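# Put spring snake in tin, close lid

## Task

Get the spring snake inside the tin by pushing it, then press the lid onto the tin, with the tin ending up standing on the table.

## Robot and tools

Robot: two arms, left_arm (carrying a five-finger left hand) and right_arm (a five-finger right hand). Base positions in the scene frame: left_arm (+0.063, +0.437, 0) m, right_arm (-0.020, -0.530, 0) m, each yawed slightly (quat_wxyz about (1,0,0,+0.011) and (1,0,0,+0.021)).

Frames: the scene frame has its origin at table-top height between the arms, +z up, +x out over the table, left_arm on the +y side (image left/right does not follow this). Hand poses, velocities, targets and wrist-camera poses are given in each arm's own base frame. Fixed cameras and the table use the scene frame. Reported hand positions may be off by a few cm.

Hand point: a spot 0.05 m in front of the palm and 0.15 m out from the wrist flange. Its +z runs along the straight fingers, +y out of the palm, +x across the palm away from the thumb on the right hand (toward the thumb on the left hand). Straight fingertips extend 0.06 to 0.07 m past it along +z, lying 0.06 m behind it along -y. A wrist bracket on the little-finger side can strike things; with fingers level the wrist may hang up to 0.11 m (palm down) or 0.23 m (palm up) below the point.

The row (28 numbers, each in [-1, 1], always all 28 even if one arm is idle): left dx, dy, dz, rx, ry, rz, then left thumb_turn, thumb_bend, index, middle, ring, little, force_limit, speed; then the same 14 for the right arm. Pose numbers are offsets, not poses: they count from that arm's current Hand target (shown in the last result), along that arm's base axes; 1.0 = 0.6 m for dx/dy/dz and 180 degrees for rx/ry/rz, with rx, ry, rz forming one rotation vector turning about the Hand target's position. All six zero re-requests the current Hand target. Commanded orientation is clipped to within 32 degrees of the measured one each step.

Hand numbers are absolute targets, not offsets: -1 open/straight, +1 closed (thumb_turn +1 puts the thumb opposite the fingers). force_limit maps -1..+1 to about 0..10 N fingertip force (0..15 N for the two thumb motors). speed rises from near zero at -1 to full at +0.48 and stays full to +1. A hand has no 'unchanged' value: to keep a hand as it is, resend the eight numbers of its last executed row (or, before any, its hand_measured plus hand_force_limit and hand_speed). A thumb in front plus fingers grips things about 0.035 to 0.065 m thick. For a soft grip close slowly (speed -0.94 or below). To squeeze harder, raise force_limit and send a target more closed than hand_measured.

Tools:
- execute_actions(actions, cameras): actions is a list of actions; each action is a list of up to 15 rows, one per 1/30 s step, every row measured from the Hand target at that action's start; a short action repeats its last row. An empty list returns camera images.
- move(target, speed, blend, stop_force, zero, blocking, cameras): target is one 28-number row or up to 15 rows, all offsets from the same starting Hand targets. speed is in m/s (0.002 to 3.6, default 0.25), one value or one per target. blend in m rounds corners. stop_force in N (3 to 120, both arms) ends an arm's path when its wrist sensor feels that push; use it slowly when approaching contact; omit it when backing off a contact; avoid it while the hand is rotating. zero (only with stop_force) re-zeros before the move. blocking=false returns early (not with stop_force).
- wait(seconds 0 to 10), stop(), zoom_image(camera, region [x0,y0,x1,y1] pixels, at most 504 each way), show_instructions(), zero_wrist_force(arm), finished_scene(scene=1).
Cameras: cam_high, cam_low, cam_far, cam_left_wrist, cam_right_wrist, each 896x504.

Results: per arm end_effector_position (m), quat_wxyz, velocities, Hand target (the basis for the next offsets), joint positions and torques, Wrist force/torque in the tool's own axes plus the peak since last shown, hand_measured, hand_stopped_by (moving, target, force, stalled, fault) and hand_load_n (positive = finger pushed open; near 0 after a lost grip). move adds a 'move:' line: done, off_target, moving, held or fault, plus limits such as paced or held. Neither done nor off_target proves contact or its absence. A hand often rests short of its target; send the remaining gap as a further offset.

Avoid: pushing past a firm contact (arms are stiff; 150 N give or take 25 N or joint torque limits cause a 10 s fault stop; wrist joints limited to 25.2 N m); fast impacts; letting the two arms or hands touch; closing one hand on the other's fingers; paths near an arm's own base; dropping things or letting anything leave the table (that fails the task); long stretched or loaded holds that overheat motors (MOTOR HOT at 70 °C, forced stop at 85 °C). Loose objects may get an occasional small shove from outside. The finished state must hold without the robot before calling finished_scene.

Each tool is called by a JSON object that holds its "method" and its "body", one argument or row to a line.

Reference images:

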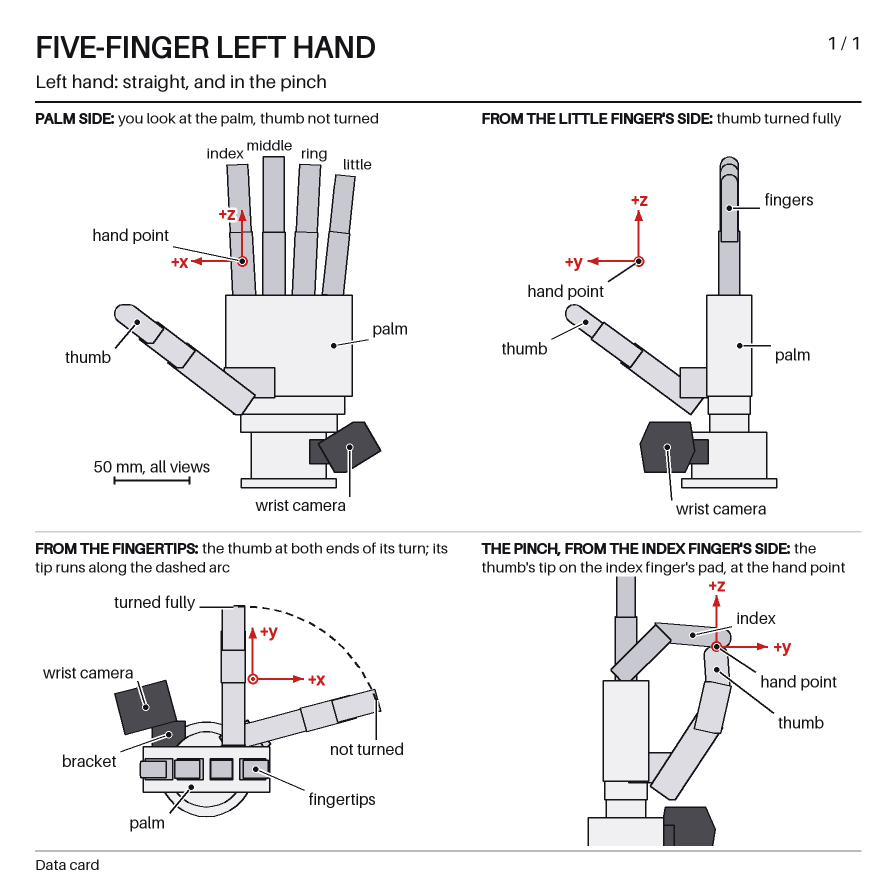

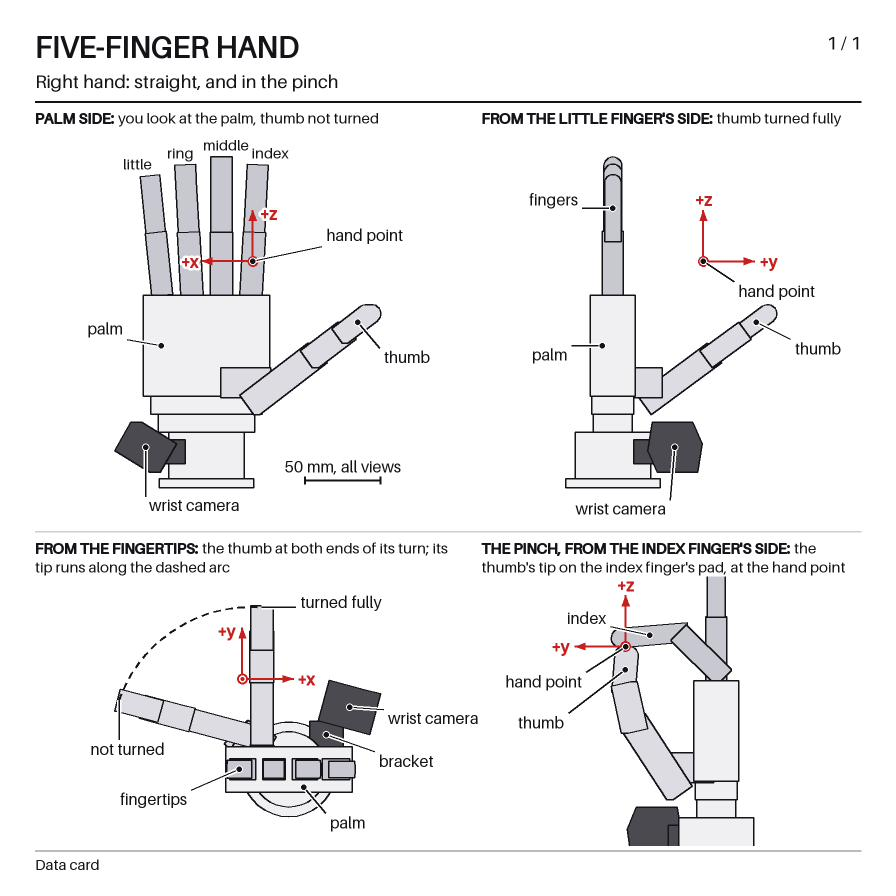

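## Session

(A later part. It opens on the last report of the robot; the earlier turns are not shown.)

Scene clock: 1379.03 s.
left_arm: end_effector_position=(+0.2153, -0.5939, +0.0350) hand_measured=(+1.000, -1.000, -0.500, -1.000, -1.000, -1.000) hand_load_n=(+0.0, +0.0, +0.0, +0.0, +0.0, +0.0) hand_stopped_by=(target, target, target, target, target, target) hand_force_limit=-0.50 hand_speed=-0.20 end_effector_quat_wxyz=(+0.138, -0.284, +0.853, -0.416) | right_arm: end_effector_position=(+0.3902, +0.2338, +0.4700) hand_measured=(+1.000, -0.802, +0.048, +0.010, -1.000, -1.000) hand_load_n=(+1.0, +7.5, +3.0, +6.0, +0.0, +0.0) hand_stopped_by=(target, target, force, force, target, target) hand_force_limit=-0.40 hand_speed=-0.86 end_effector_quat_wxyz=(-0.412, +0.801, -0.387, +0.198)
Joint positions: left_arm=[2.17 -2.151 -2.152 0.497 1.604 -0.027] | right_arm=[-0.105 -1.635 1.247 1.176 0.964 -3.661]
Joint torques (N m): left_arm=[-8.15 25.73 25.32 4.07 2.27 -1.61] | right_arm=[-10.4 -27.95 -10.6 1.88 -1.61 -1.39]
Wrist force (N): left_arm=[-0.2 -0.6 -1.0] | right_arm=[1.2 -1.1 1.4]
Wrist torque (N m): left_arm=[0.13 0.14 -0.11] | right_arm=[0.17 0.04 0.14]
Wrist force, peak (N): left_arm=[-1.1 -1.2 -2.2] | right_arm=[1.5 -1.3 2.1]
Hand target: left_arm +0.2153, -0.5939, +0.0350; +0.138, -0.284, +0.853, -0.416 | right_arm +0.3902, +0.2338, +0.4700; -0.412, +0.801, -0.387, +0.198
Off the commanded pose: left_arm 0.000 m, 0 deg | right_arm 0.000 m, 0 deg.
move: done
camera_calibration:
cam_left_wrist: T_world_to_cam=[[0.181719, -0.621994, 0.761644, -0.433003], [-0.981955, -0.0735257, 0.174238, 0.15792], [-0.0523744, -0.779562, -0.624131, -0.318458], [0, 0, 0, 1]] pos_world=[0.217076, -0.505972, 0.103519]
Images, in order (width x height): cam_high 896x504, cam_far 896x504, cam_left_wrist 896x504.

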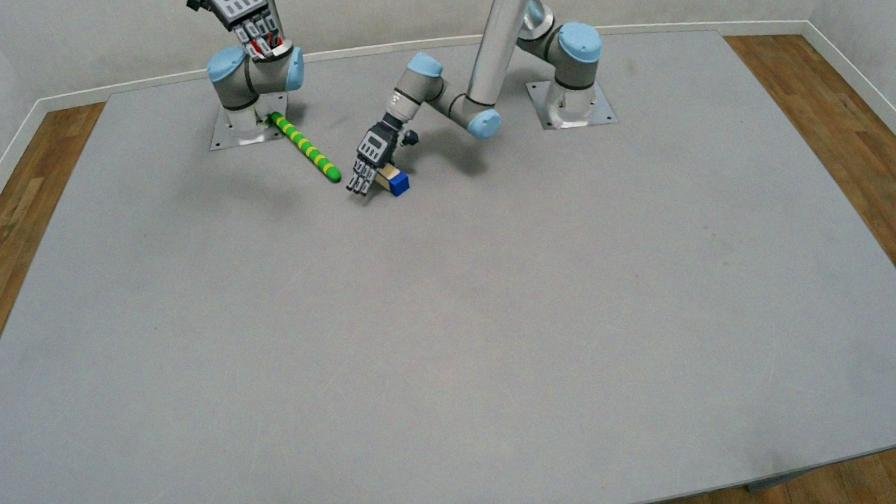

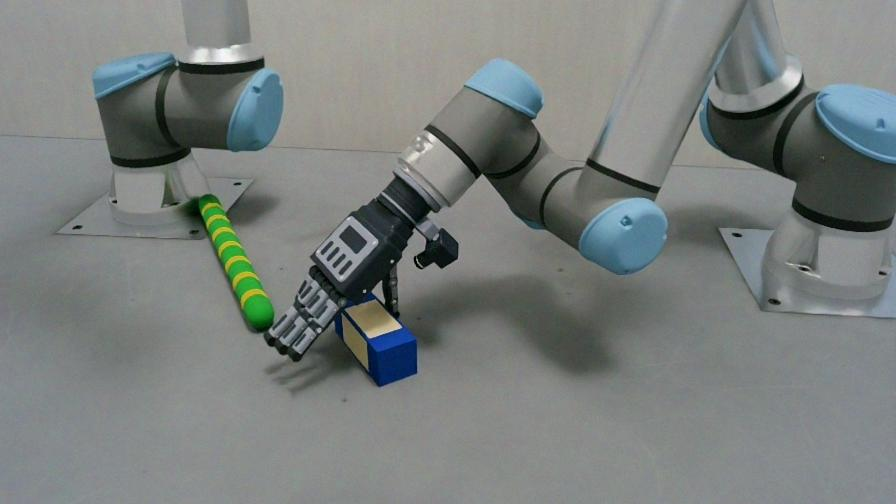

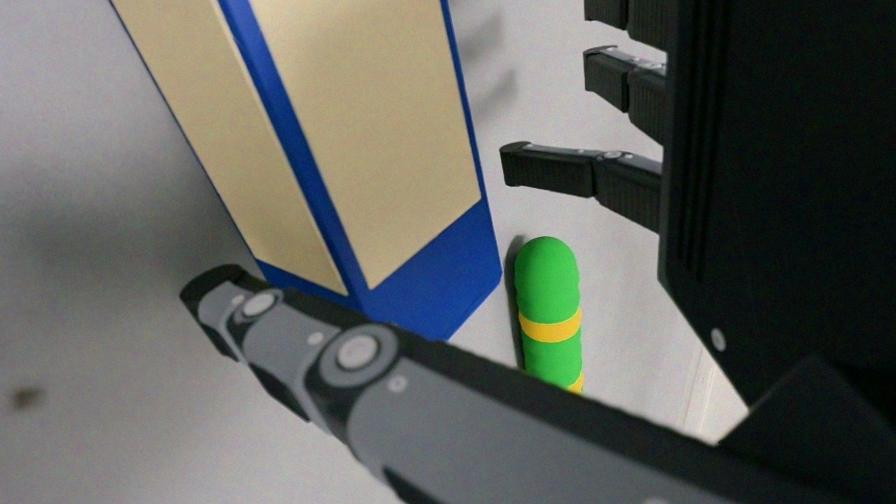

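{"method": "move", "body": {
  "target": [
    [0.01,-0.0133,0,0,0,0,1,-1,-0.5,-1,-1,-1,-0.5,-0.2,0,0,0,0,0,0,1,-0.8,0.16,0.2,-1,-1,-0.4,-0.86],
    [0.01,-0.0133,0,0,0,0,1,-0.85,0.3,-1,-1,-1,-0.4,-0.85,0,0,0,0,0,0,1,-0.8,0.16,0.2,-1,-1,-0.4,-0.86]
  ],
  "speed": 0.06,
  "cameras": ["cam_far","cam_left_wrist","cam_high"]
}}

{"method": "zoom_image", "body": {
  "camera": "cam_far",
  "region": [190, 180, 440, 400]
}}

Scene clock: 1399.03 s.
left_arm: end_effector_position=(+0.2213, -0.6019, +0.0350) hand_measured=(+1.000, -0.852, +0.082, -1.000, -1.000, -1.000) hand_load_n=(-2.0, +4.5, +4.0, +0.0, +0.0, +0.0) hand_stopped_by=(target, target, force, target, target, target) hand_force_limit=-0.40 hand_speed=-0.85 end_effector_quat_wxyz=(+0.138, -0.284, +0.853, -0.416) | right_arm: end_effector_position=(+0.3902, +0.2338, +0.4700) hand_measured=(+1.000, -0.802, +0.048, +0.010, -1.000, -1.000) hand_load_n=(+1.5, +7.5, +3.0, +5.5, +0.0, +0.0) hand_stopped_by=(target, target, force, force, target, target) hand_force_limit=-0.40 hand_speed=-0.86 end_effector_quat_wxyz=(-0.412, +0.801, -0.387, +0.198)
Joint positions: left_arm=[2.171 -2.163 -2.124 0.481 1.604 -0.026] | right_arm=[-0.105 -1.635 1.247 1.176 0.964 -3.661]
Joint torques (N m): left_arm=[6.28 26.87 23.93 1.22 -2.2 1.12] | right_arm=[-8.94 -28.14 -10 1.89 -1.64 -1.4]
Wrist force (N): left_arm=[-0.2 -0.7 -1.4] | right_arm=[1.2 -1.3 1.7]
Wrist torque (N m): left_arm=[0.10 0.11 -0.16] | right_arm=[0.11 0.03 0.14]
Wrist force, peak (N): left_arm=[-0.4 -0.8 -1.5] | right_arm=[1.6 -1.7 2.0]
Hand target: left_arm +0.2213, -0.6019, +0.0350; +0.138, -0.284, +0.853, -0.416 | right_arm +0.3902, +0.2338, +0.4700; -0.412, +0.801, -0.387, +0.198
Off the commanded pose: left_arm 0.000 m, 0 deg | right_arm 0.000 m, 0 deg.
move: done
camera_calibration:
cam_left_wrist: T_world_to_cam=[[0.181719, -0.621994, 0.761644, -0.43907], [-0.981955, -0.0735257, 0.174238, 0.163224], [-0.0523744, -0.779562, -0.624131, -0.32438], [0, 0, 0, 1]] pos_world=[0.223076, -0.513972, 0.103519]
Images, in order (width x height): cam_high 896x504, cam_far 896x504, cam_left_wrist 896x504.

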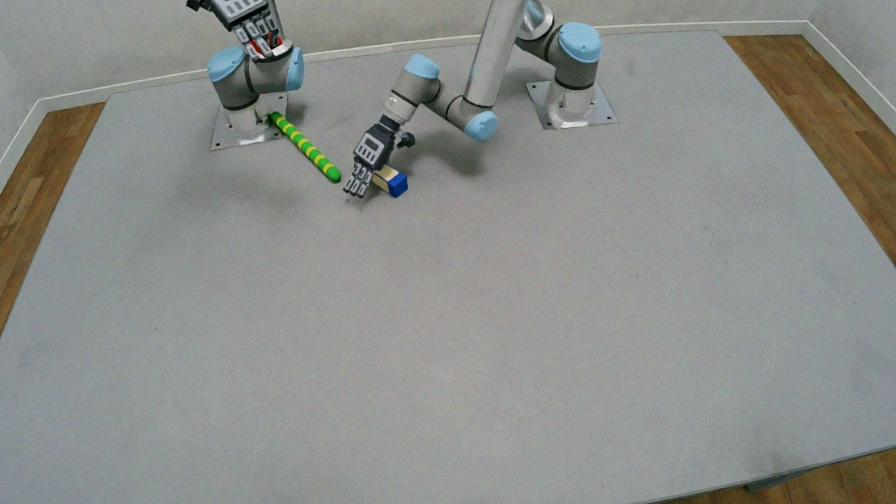

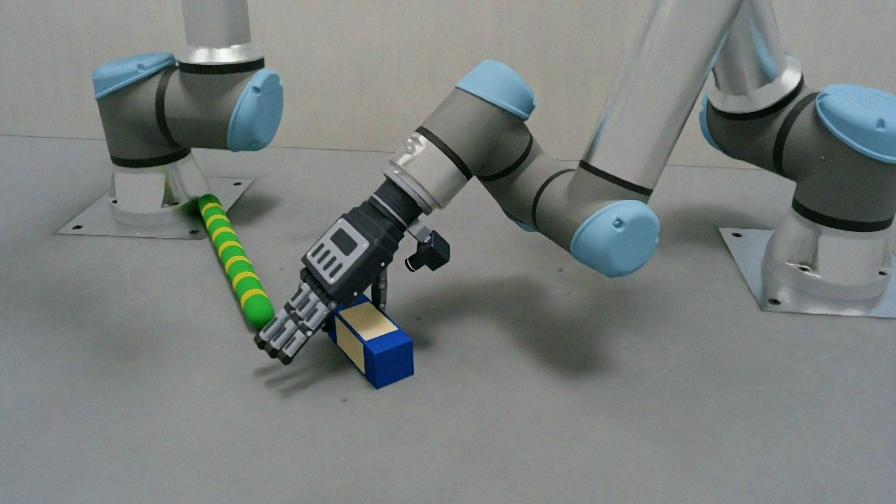

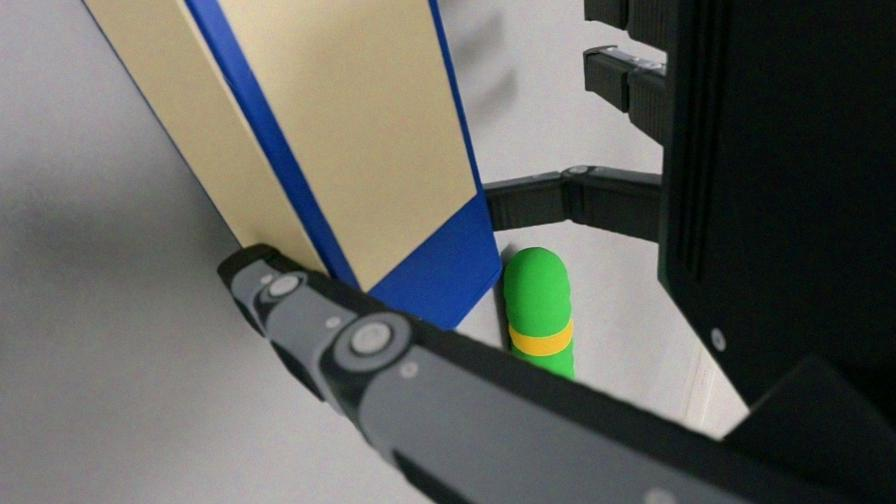

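Scaled by 2.016 from the camera's 896x504 image, which has a finer 1280x720 frame.

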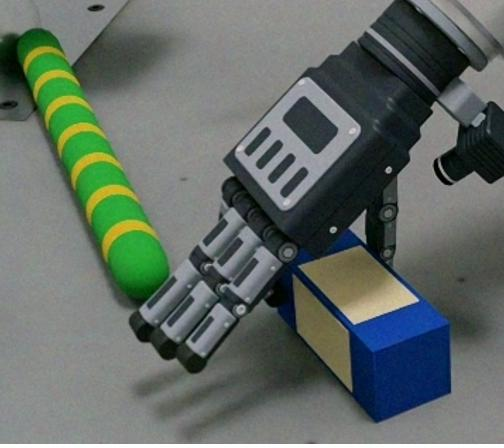

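{"method": "move", "body": {
  "target": [
    [0.0296,0.0219,0.0725,0,0,0,1,-0.85,0.3,-1,-1,-1,-0.4,-0.85,0,0,0,0,0,0,1,-0.8,0.16,0.2,-1,-1,-0.4,-0.86],
    [0.0834,0.0618,0.1162,0,0,0,1,-0.85,0.3,-1,-1,-1,-0.4,-0.85,0,0,0,0,0,0,1,-0.8,0.16,0.2,-1,-1,-0.4,-0.86],
    [0.1473,0.1092,0.1233,0,0,0,1,-0.85,0.3,-1,-1,-1,-0.4,-0.85,0,0,0,0,0,0,1,-0.8,0.16,0.2,-1,-1,-0.4,-0.86]
  ],
  "speed": 0.05,
  "blend": [0.01,0.01,0],
  "cameras": ["cam_far","cam_left_wrist","cam_high","cam_low"]
}}

{"method": "zoom_image", "body": {
  "camera": "cam_far",
  "region": [240, 180, 490, 400]
}}

Scene clock: 1418.50 s.
left_arm: end_effector_position=(+0.3097, -0.5364, +0.1090) hand_measured=(+1.000, -0.850, +0.082, -1.000, -1.000, -1.000) hand_load_n=(+0.0, +0.0, +0.0, -0.5, +0.0, +0.0) hand_stopped_by=(target, target, force, target, target, target) hand_force_limit=-0.40 hand_speed=-0.85 end_effector_quat_wxyz=(+0.138, -0.284, +0.853, -0.416) | right_arm: end_effector_position=(+0.3902, +0.2338, +0.4700) hand_measured=(+1.000, -0.802, +0.048, +0.010, -1.000, -1.000) hand_load_n=(+1.0, +7.0, +2.5, +5.5, -0.5, +0.0) hand_stopped_by=(target, target, force, force, target, target) hand_force_limit=-0.40 hand_speed=-0.86 end_effector_quat_wxyz=(-0.412, +0.801, -0.387, +0.198)
Joint positions: left_arm=[2.416 -1.946 -2.173 0.304 1.411 0.126] | right_arm=[-0.105 -1.635 1.247 1.176 0.964 -3.661]
Joint torques (N m): left_arm=[6.77 34.04 -0.95 0.93 -2.42 1.09] | right_arm=[-9.72 -28.59 -11.72 1.77 -1.5 -1.36]
Wrist force (N): left_arm=[-0.1 -0.5 -1.3] | right_arm=[1.1 -1.7 1.5]
Wrist torque (N m): left_arm=[0.15 0.10 -0.20] | right_arm=[0.08 0.05 0.12]
Wrist force, peak (N): left_arm=[-0.5 -0.6 -1.6] | right_arm=[1.4 -1.8 1.7]
Hand target: left_arm +0.3097, -0.5364, +0.1090; +0.138, -0.284, +0.853, -0.416 | right_arm +0.3902, +0.2338, +0.4700; -0.412, +0.801, -0.387, +0.198
Off the commanded pose: left_arm 0.000 m, 0 deg | right_arm 0.000 m, 0 deg.
move: done
camera_calibration:
cam_left_wrist: T_world_to_cam=[[0.181719, -0.621994, 0.761644, -0.470736], [-0.981955, -0.0735257, 0.174238, 0.241853], [-0.0523744, -0.779562, -0.624131, -0.222508], [0, 0, 0, 1]] pos_world=[0.311376, -0.448472, 0.177519]
Images, in order (width x height): cam_high 896x504, cam_low 896x504, cam_far 896x504, cam_left_wrist 896x504.

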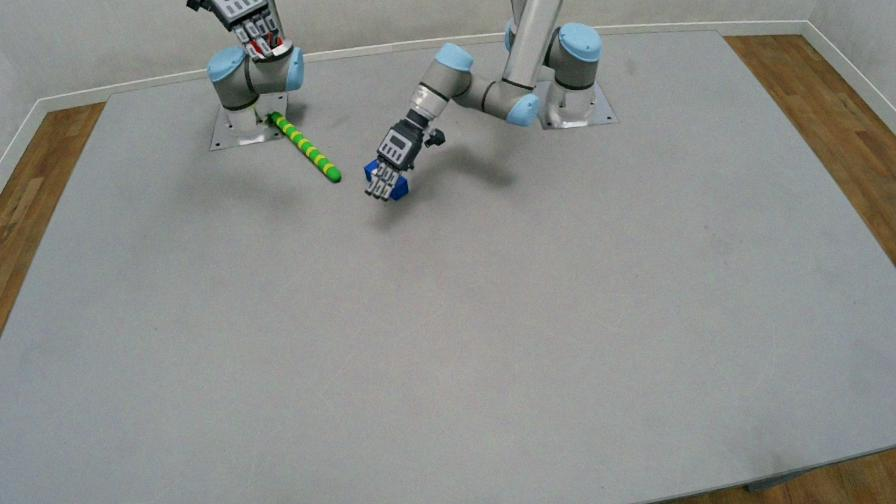

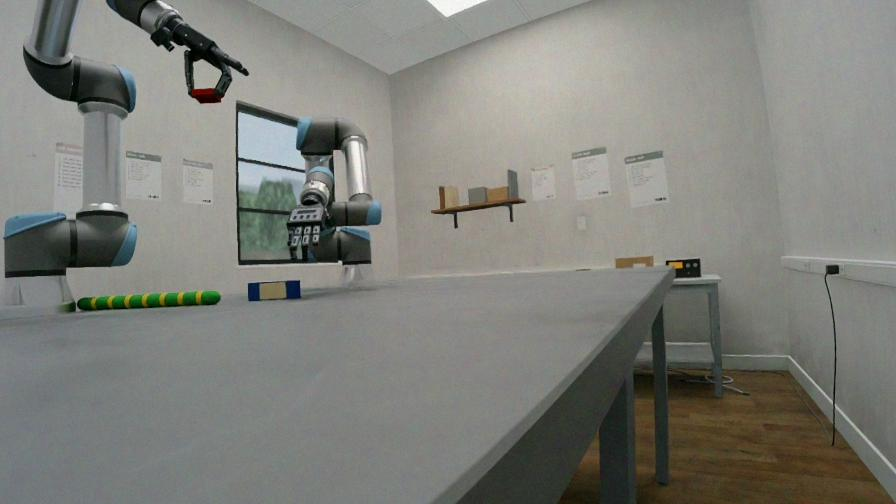

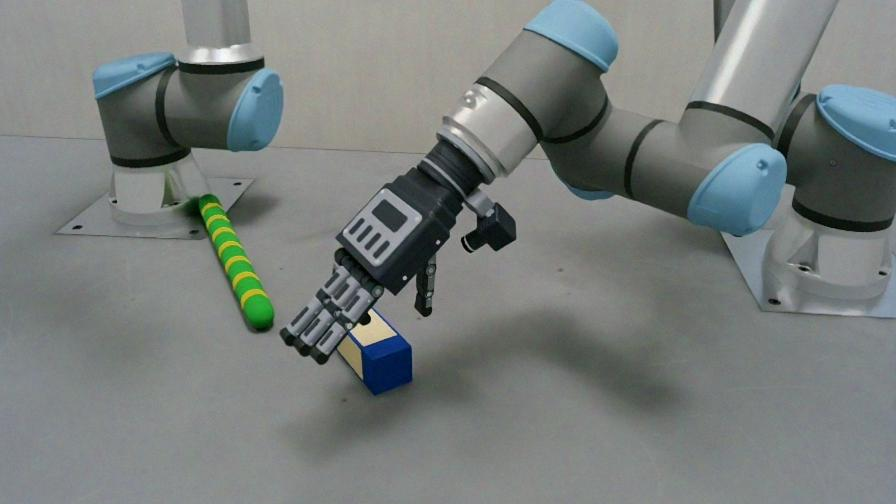

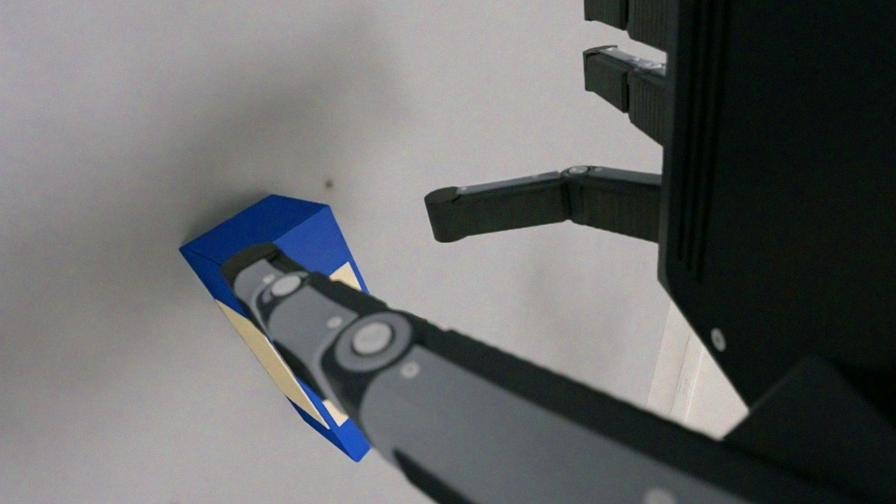

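Scaled by 2.016 from the camera's 896x504 image, which has a finer 1280x720 frame.

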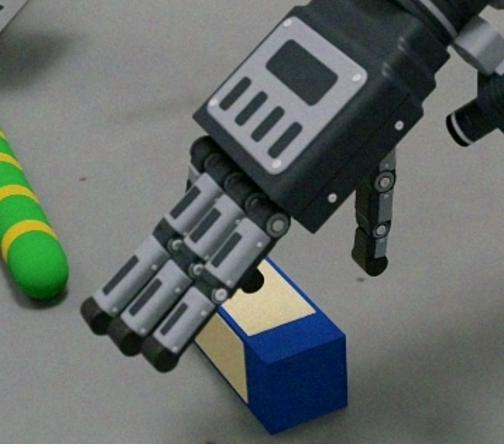

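{"method": "move", "body": {
  "target": [
    [0.0,0.08,0.15,0,0,0,1,-1,-0.5,-1,-1,-1,-0.4,-0.2,0,0,0,0,0,0,1,-0.8,0.16,0.2,-1,-1,-0.4,-0.86]
  ],
  "speed": 0.2,
  "cameras": ["cam_far","cam_left_wrist","cam_high","cam_low"]
}}

{"method": "zoom_image", "body": {
  "camera": "cam_far",
  "region": [290, 250, 450, 410]
}}

{"method": "zoom_image", "body": {
  "camera": "cam_left_wrist",
  "region": [100, 100, 400, 360]
}}

Scene clock: 1500.53 s.
left_arm: end_effector_position=(+0.3097, -0.4884, +0.1988) hand_measured=(+1.000, -1.000, -0.500, -1.000, -1.000, -1.000) hand_load_n=(+0.5, +0.0, +0.0, +0.0, +0.0, +0.0) hand_stopped_by=(target, target, target, target, target, target) hand_force_limit=-0.40 hand_speed=-0.20 end_effector_quat_wxyz=(+0.138, -0.284, +0.853, -0.416) | right_arm: end_effector_position=(+0.3902, +0.2338, +0.4700) hand_measured=(+1.000, -0.802, +0.048, +0.010, -1.000, -1.000) hand_load_n=(+1.0, +7.5, +2.5, +6.0, +0.0, +0.0) hand_stopped_by=(target, target, force, force, target, target) hand_force_limit=-0.40 hand_speed=-0.86 end_effector_quat_wxyz=(-0.412, +0.801, -0.387, +0.198)
Joint positions: left_arm=[2.506 -1.666 -2.209 0.048 1.341 0.183] | right_arm=[-0.105 -1.635 1.247 1.176 0.964 -3.661]
Joint torques (N m): left_arm=[7.08 26.64 31.67 1.22 -2.47 1.12] | right_arm=[-8.7 -27.91 -10.59 1.77 -1.41 -1.42]
Wrist force (N): left_arm=[-0.2 -0.5 -1.1] | right_arm=[1.1 -1.3 1.8]
Wrist torque (N m): left_arm=[0.13 0.14 -0.20] | right_arm=[0.12 0.04 0.13]
Wrist force, peak (N): left_arm=[-0.3 -1.5 -1.9] | right_arm=[1.5 -1.3 2.2]
Hand target: left_arm +0.3097, -0.4884, +0.1990; +0.138, -0.284, +0.853, -0.416 | right_arm +0.3902, +0.2338, +0.4700; -0.412, +0.801, -0.387, +0.198
Off the commanded pose: left_arm 0.000 m, 0 deg | right_arm 0.000 m, 0 deg.
move: done
camera_calibration:
cam_left_wrist: T_world_to_cam=[[0.181923, -0.622054, 0.761546, -0.509352], [-0.981912, -0.0735953, 0.17445, 0.229627], [-0.0524714, -0.779508, -0.624191, -0.128834], [0, 0, 0, 1]] pos_world=[0.311376, -0.400372, 0.267419]
Images, in order (width x height): cam_high 896x504, cam_low 896x504, cam_far 896x504, cam_left_wrist 896x504.

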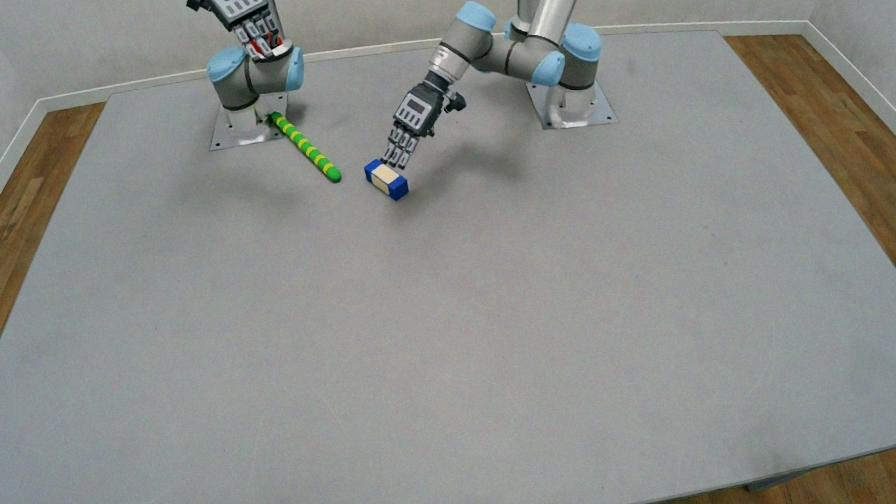

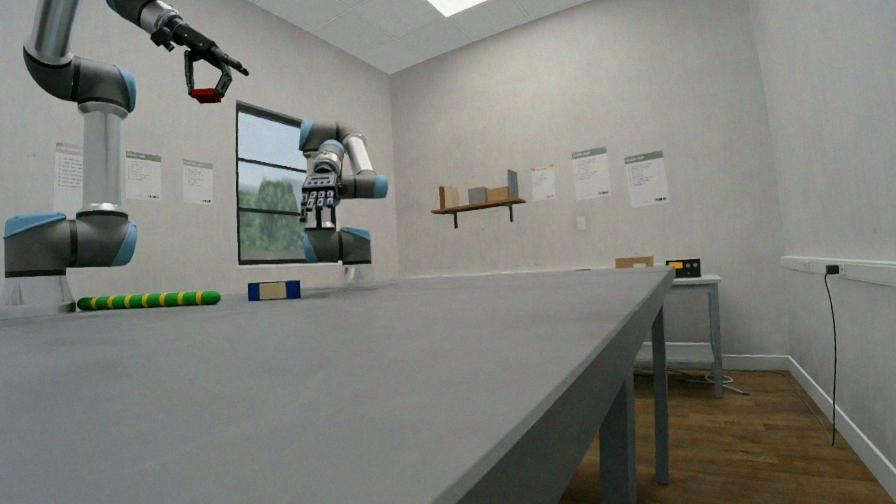

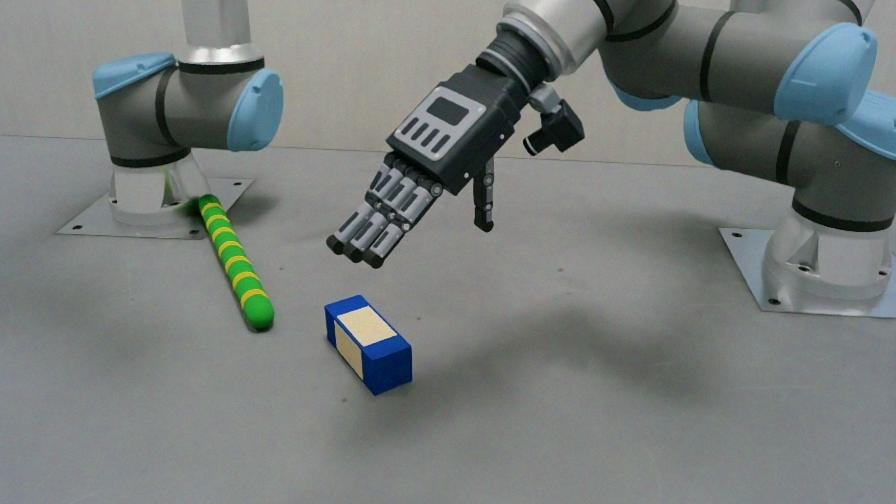

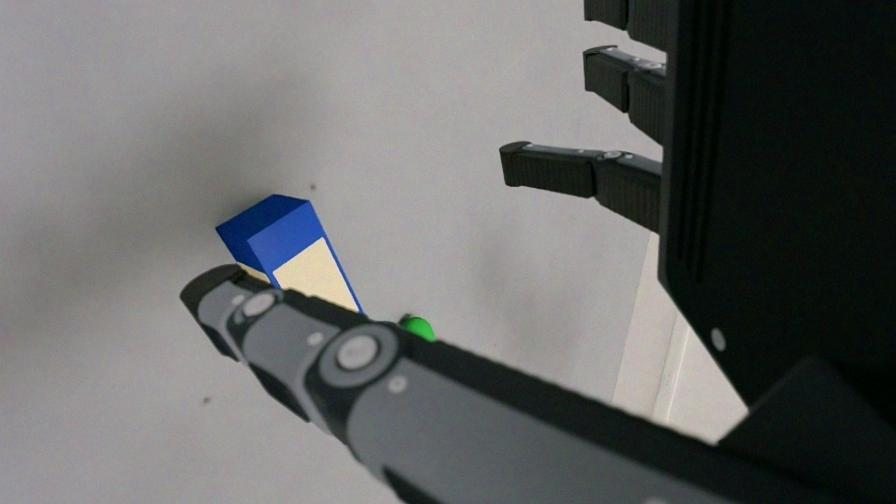

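Scaled by 3.150 from the camera's 896x504 image, which has a finer 1280x720 frame.

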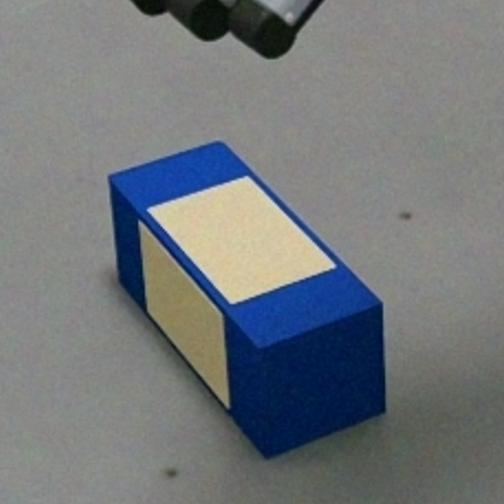

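Scaled by 1.680 from the camera's 896x504 image, which has a finer 1280x720 frame.

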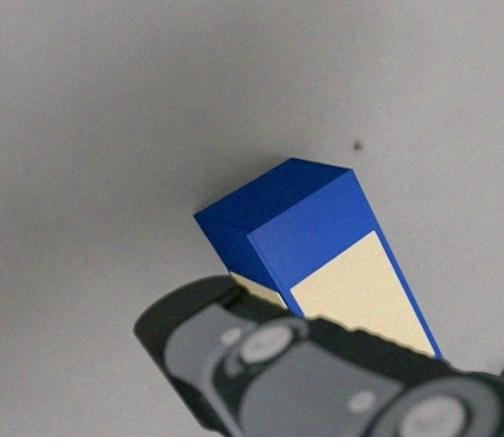

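{"method": "move", "body": {
  "target": [
    [-0.12,-0.2002,-0.165,0,0,0.0139,1,-1,-0.5,-0.5,-1,-1,-0.4,-0.2,0,0,0,0,0,0,1,-0.8,0.16,0.2,-1,-1,-0.4,-0.86],
    [-0.12,-0.2002,-0.275,0,0,0.0139,1,-1,-0.5,-0.5,-1,-1,-0.4,-0.2,0,0,0,0,0,0,1,-0.8,0.16,0.2,-1,-1,-0.4,-0.86]
  ],
  "speed": [0.2,0.05],
  "stop_force": 6,
  "cameras": ["cam_far","cam_left_wrist","cam_high"]
}}

{"method": "zoom_image", "body": {
  "camera": "cam_far",
  "region": [250, 220, 450, 410]
}}

Scene clock: 1559.00 s.
left_arm: end_effector_position=(+0.2377, -0.6085, +0.0340) hand_measured=(+1.000, -1.000, -0.500, -0.500, -1.000, -1.000) hand_load_n=(+0.0, +0.0, +0.0, +0.0, +0.0, +0.0) hand_stopped_by=(target, target, target, target, target, target) hand_force_limit=-0.40 hand_speed=-0.20 end_effector_quat_wxyz=(+0.147, -0.302, +0.847, -0.413) | right_arm: end_effector_position=(+0.3902, +0.2338, +0.4700) hand_measured=(+1.000, -0.802, +0.048, +0.010, -1.000, -1.000) hand_load_n=(+1.0, +7.5, +3.0, +5.5, +0.0, +0.0) hand_stopped_by=(target, target, force, force, target, target) hand_force_limit=-0.40 hand_speed=-0.86 end_effector_quat_wxyz=(-0.412, +0.801, -0.387, +0.198)
Joint positions: left_arm=[2.177 -2.18 -2.087 0.46 1.633 -0.05] | right_arm=[-0.105 -1.635 1.247 1.176 0.964 -3.661]
Joint torques (N m): left_arm=[-4.06 27.66 26.28 4.11 1.85 -0.73] | right_arm=[-7.88 -28.69 -10.59 1.67 -1.52 -1.51]
Wrist force (N): left_arm=[-0.4 -0.5 -1.1] | right_arm=[1.3 -1.5 1.9]
Wrist torque (N m): left_arm=[0.14 0.16 -0.12] | right_arm=[0.09 0.02 0.13]
Wrist force, peak (N): left_arm=[-0.1 -7.0 -10.0] | right_arm=[1.5 -1.4 2.1]
Hand target: left_arm +0.2377, -0.6085, +0.0340; +0.147, -0.302, +0.847, -0.413 | right_arm +0.3902, +0.2338, +0.4700; -0.412, +0.801, -0.387, +0.198
Off the commanded pose: left_arm 0.000 m, 0 deg | right_arm 0.000 m, 0 deg.
move: done
camera_calibration:
cam_left_wrist: T_world_to_cam=[[0.208728, -0.613438, 0.761661, -0.446566], [-0.977802, -0.116309, 0.174285, 0.151964], [-0.018325, -0.781132, -0.624097, -0.338292], [0, 0, 0, 1]] pos_world=[0.235602, -0.520516, 0.102519]
Images, in order (width x height): cam_high 896x504, cam_far 896x504, cam_left_wrist 896x504.

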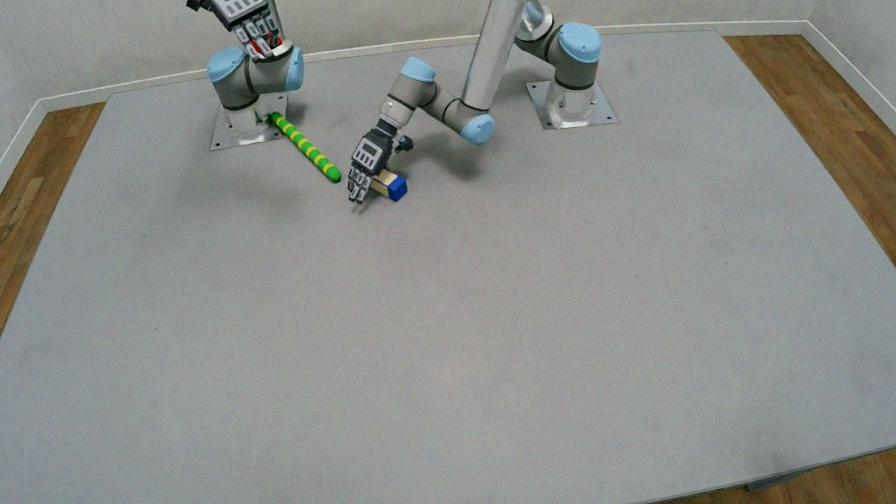

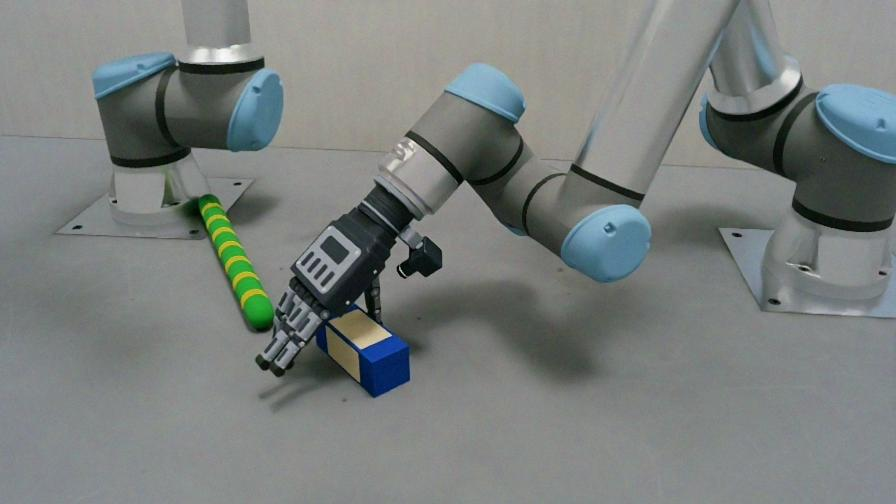

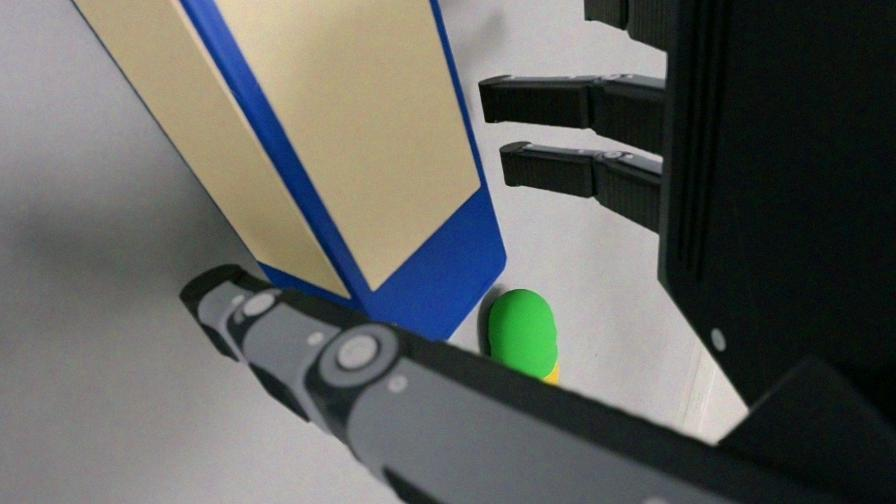

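Scaled by 2.520 from the camera's 896x504 image, which has a finer 1280x720 frame.

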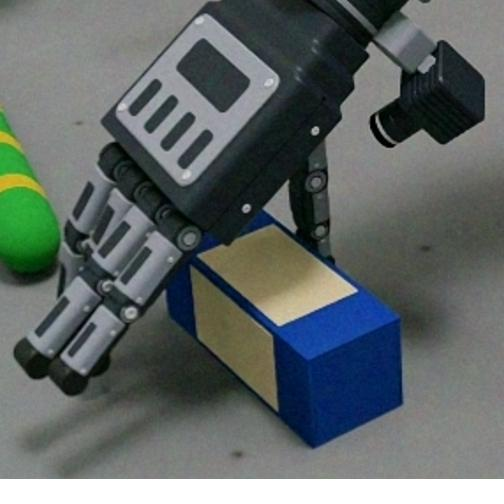

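{"method": "move", "body": {
  "target": [
    [0,0,0,0,0,0,1,-0.8,0.35,0.35,-1,-1,0.3,-0.85,0,0,0,0,0,0,1,-0.8,0.16,0.2,-1,-1,-0.4,-0.86]
  ],
  "speed": 0.06
}}

{"method": "move", "body": {
  "target": [
    [0,0,0.05,0,0,0,1,-0.8,0.35,0.35,-1,-1,0.3,-0.85,0,0,0,0,0,0,1,-0.8,0.16,0.2,-1,-1,-0.4,-0.86]
  ],
  "speed": 0.05,
  "cameras": ["cam_far","cam_left_wrist","cam_low"]
}}

{"method": "zoom_image", "body": {
  "camera": "cam_far",
  "region": [250, 220, 450, 410]
}}

Scene clock: 1568.90 s.
left_arm: end_effector_position=(+0.2377, -0.6085, +0.0340) hand_measured=(+1.000, -0.804, +0.052, +0.040, -1.000, -1.000) hand_load_n=(-4.5, +12.5, +9.5, +4.0, +0.0, +0.0) hand_stopped_by=(target, target, force, force, target, target) hand_force_limit=0.30 hand_speed=-0.85 end_effector_quat_wxyz=(+0.147, -0.302, +0.847, -0.413) | right_arm: end_effector_position=(+0.3902, +0.2338, +0.4700) hand_measured=(+1.000, -0.802, +0.048, +0.010, -1.000, -1.000) hand_load_n=(+1.0, +7.5, +3.0, +5.5, +0.0, +0.0) hand_stopped_by=(target, target, force, force, target, target) hand_force_limit=-0.40 hand_speed=-0.86 end_effector_quat_wxyz=(-0.412, +0.801, -0.387, +0.198)
Joint positions: left_arm=[2.177 -2.18 -2.087 0.46 1.633 -0.05] | right_arm=[-0.105 -1.635 1.247 1.176 0.964 -3.661]
Joint torques (N m): left_arm=[-1.04 27.92 21.91 2.95 1.08 -0.51] | right_arm=[-8.07 -27.52 -11.3 1.8 -1.43 -1.36]
Wrist force (N): left_arm=[0.4 -3.1 -2.8] | right_arm=[1.2 -1.3 1.8]
Wrist torque (N m): left_arm=[-0.03 0.09 -0.06] | right_arm=[0.12 0.03 0.13]
Wrist force, peak (N): left_arm=[0.5 -3.7 -2.8] | right_arm=[1.7 -1.3 1.9]
Hand target: left_arm +0.2377, -0.6085, +0.0340; +0.147, -0.302, +0.847, -0.413 | right_arm +0.3902, +0.2338, +0.4700; -0.412, +0.801, -0.387, +0.198
Off the commanded pose: left_arm 0.000 m, 0 deg | right_arm 0.000 m, 0 deg.
move: done

Scene clock: 1569.90 s.
left_arm: end_effector_position=(+0.2377, -0.6085, +0.0639) hand_measured=(+1.000, -0.804, +0.052, +0.040, -1.000, -1.000) hand_load_n=(-5.0, +12.5, +8.5, +4.0, +0.0, +0.0) hand_stopped_by=(target, target, force, force, target, target) hand_force_limit=0.30 hand_speed=-0.85 end_effector_quat_wxyz=(+0.147, -0.302, +0.847, -0.413) | right_arm: end_effector_position=(+0.3902, +0.2338, +0.4700) hand_measured=(+1.000, -0.802, +0.048, +0.010, -1.000, -1.000) hand_load_n=(+1.0, +7.5, +3.0, +5.5, +0.0, +0.0) hand_stopped_by=(target, target, force, force, target, target) hand_force_limit=-0.40 hand_speed=-0.86 end_effector_quat_wxyz=(-0.412, +0.801, -0.387, +0.198)
Joint positions: left_arm=[2.177 -2.108 -2.085 0.387 1.633 -0.05] | right_arm=[-0.105 -1.635 1.247 1.176 0.964 -3.661]
Joint torques (N m): left_arm=[-4.34 38.58 28.1 0.92 0.96 -1.19] | right_arm=[-8.18 -27.93 -11.16 1.77 -1.41 -1.38]
Wrist force (N): left_arm=[0.0 -0.2 -0.8] | right_arm=[1.3 -1.0 1.5]
Wrist torque (N m): left_arm=[0.15 0.12 -0.11] | right_arm=[0.18 0.02 0.15]
Wrist force, peak (N): left_arm=[0.5 -3.1 -3.0] | right_arm=[1.3 -1.4 2.2]
Hand target: left_arm +0.2377, -0.6085, +0.0640; +0.147, -0.302, +0.847, -0.413 | right_arm +0.3902, +0.2338, +0.4700; -0.412, +0.801, -0.387, +0.198
Off the commanded pose: left_arm 0.000 m, 0 deg | right_arm 0.000 m, 0 deg.
move: done
camera_calibration:
cam_left_wrist: T_world_to_cam=[[0.208728, -0.613438, 0.761661, -0.469416], [-0.977802, -0.116309, 0.174285, 0.146735], [-0.018325, -0.781132, -0.624097, -0.319569], [0, 0, 0, 1]] pos_world=[0.235602, -0.520516, 0.132519]
Images, in order (width x height): cam_low 896x504, cam_far 896x504, cam_left_wrist 896x504.

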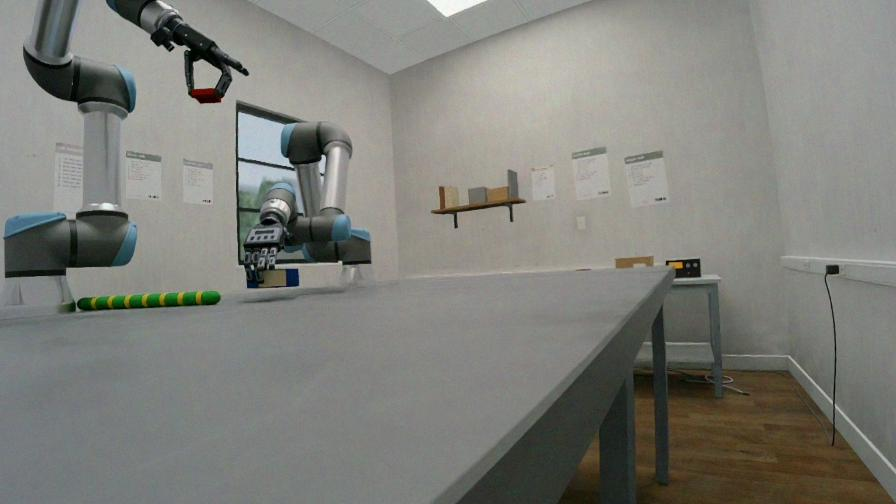

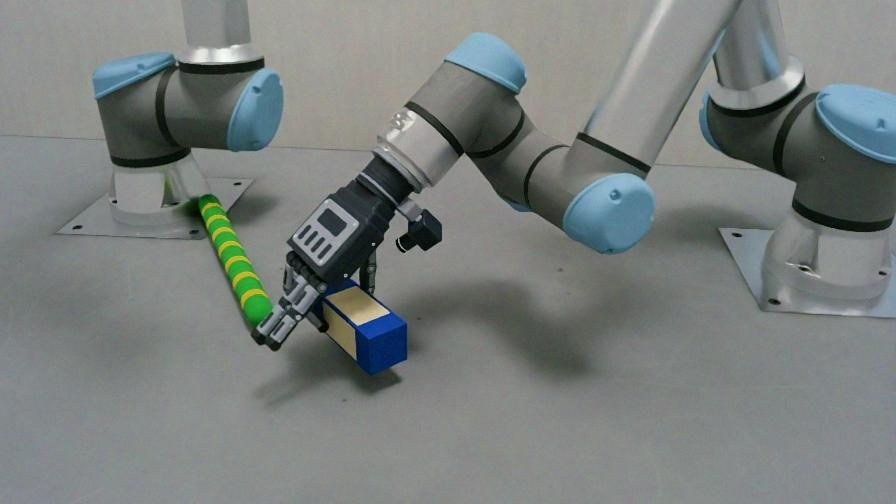

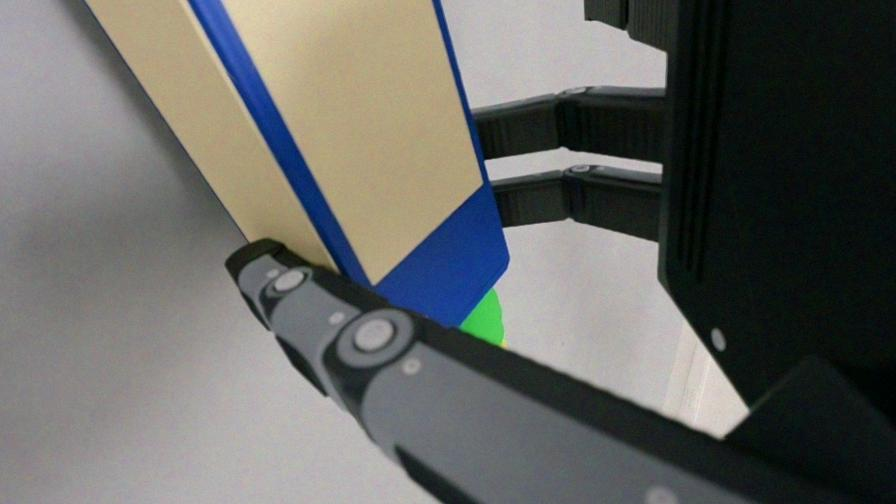

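Scaled by 2.520 from the camera's 896x504 image, which has a finer 1280x720 frame.

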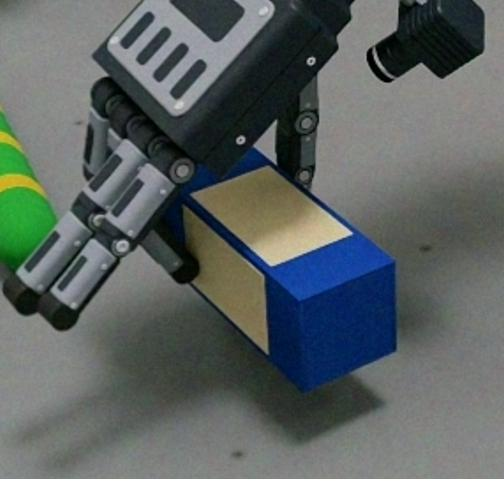

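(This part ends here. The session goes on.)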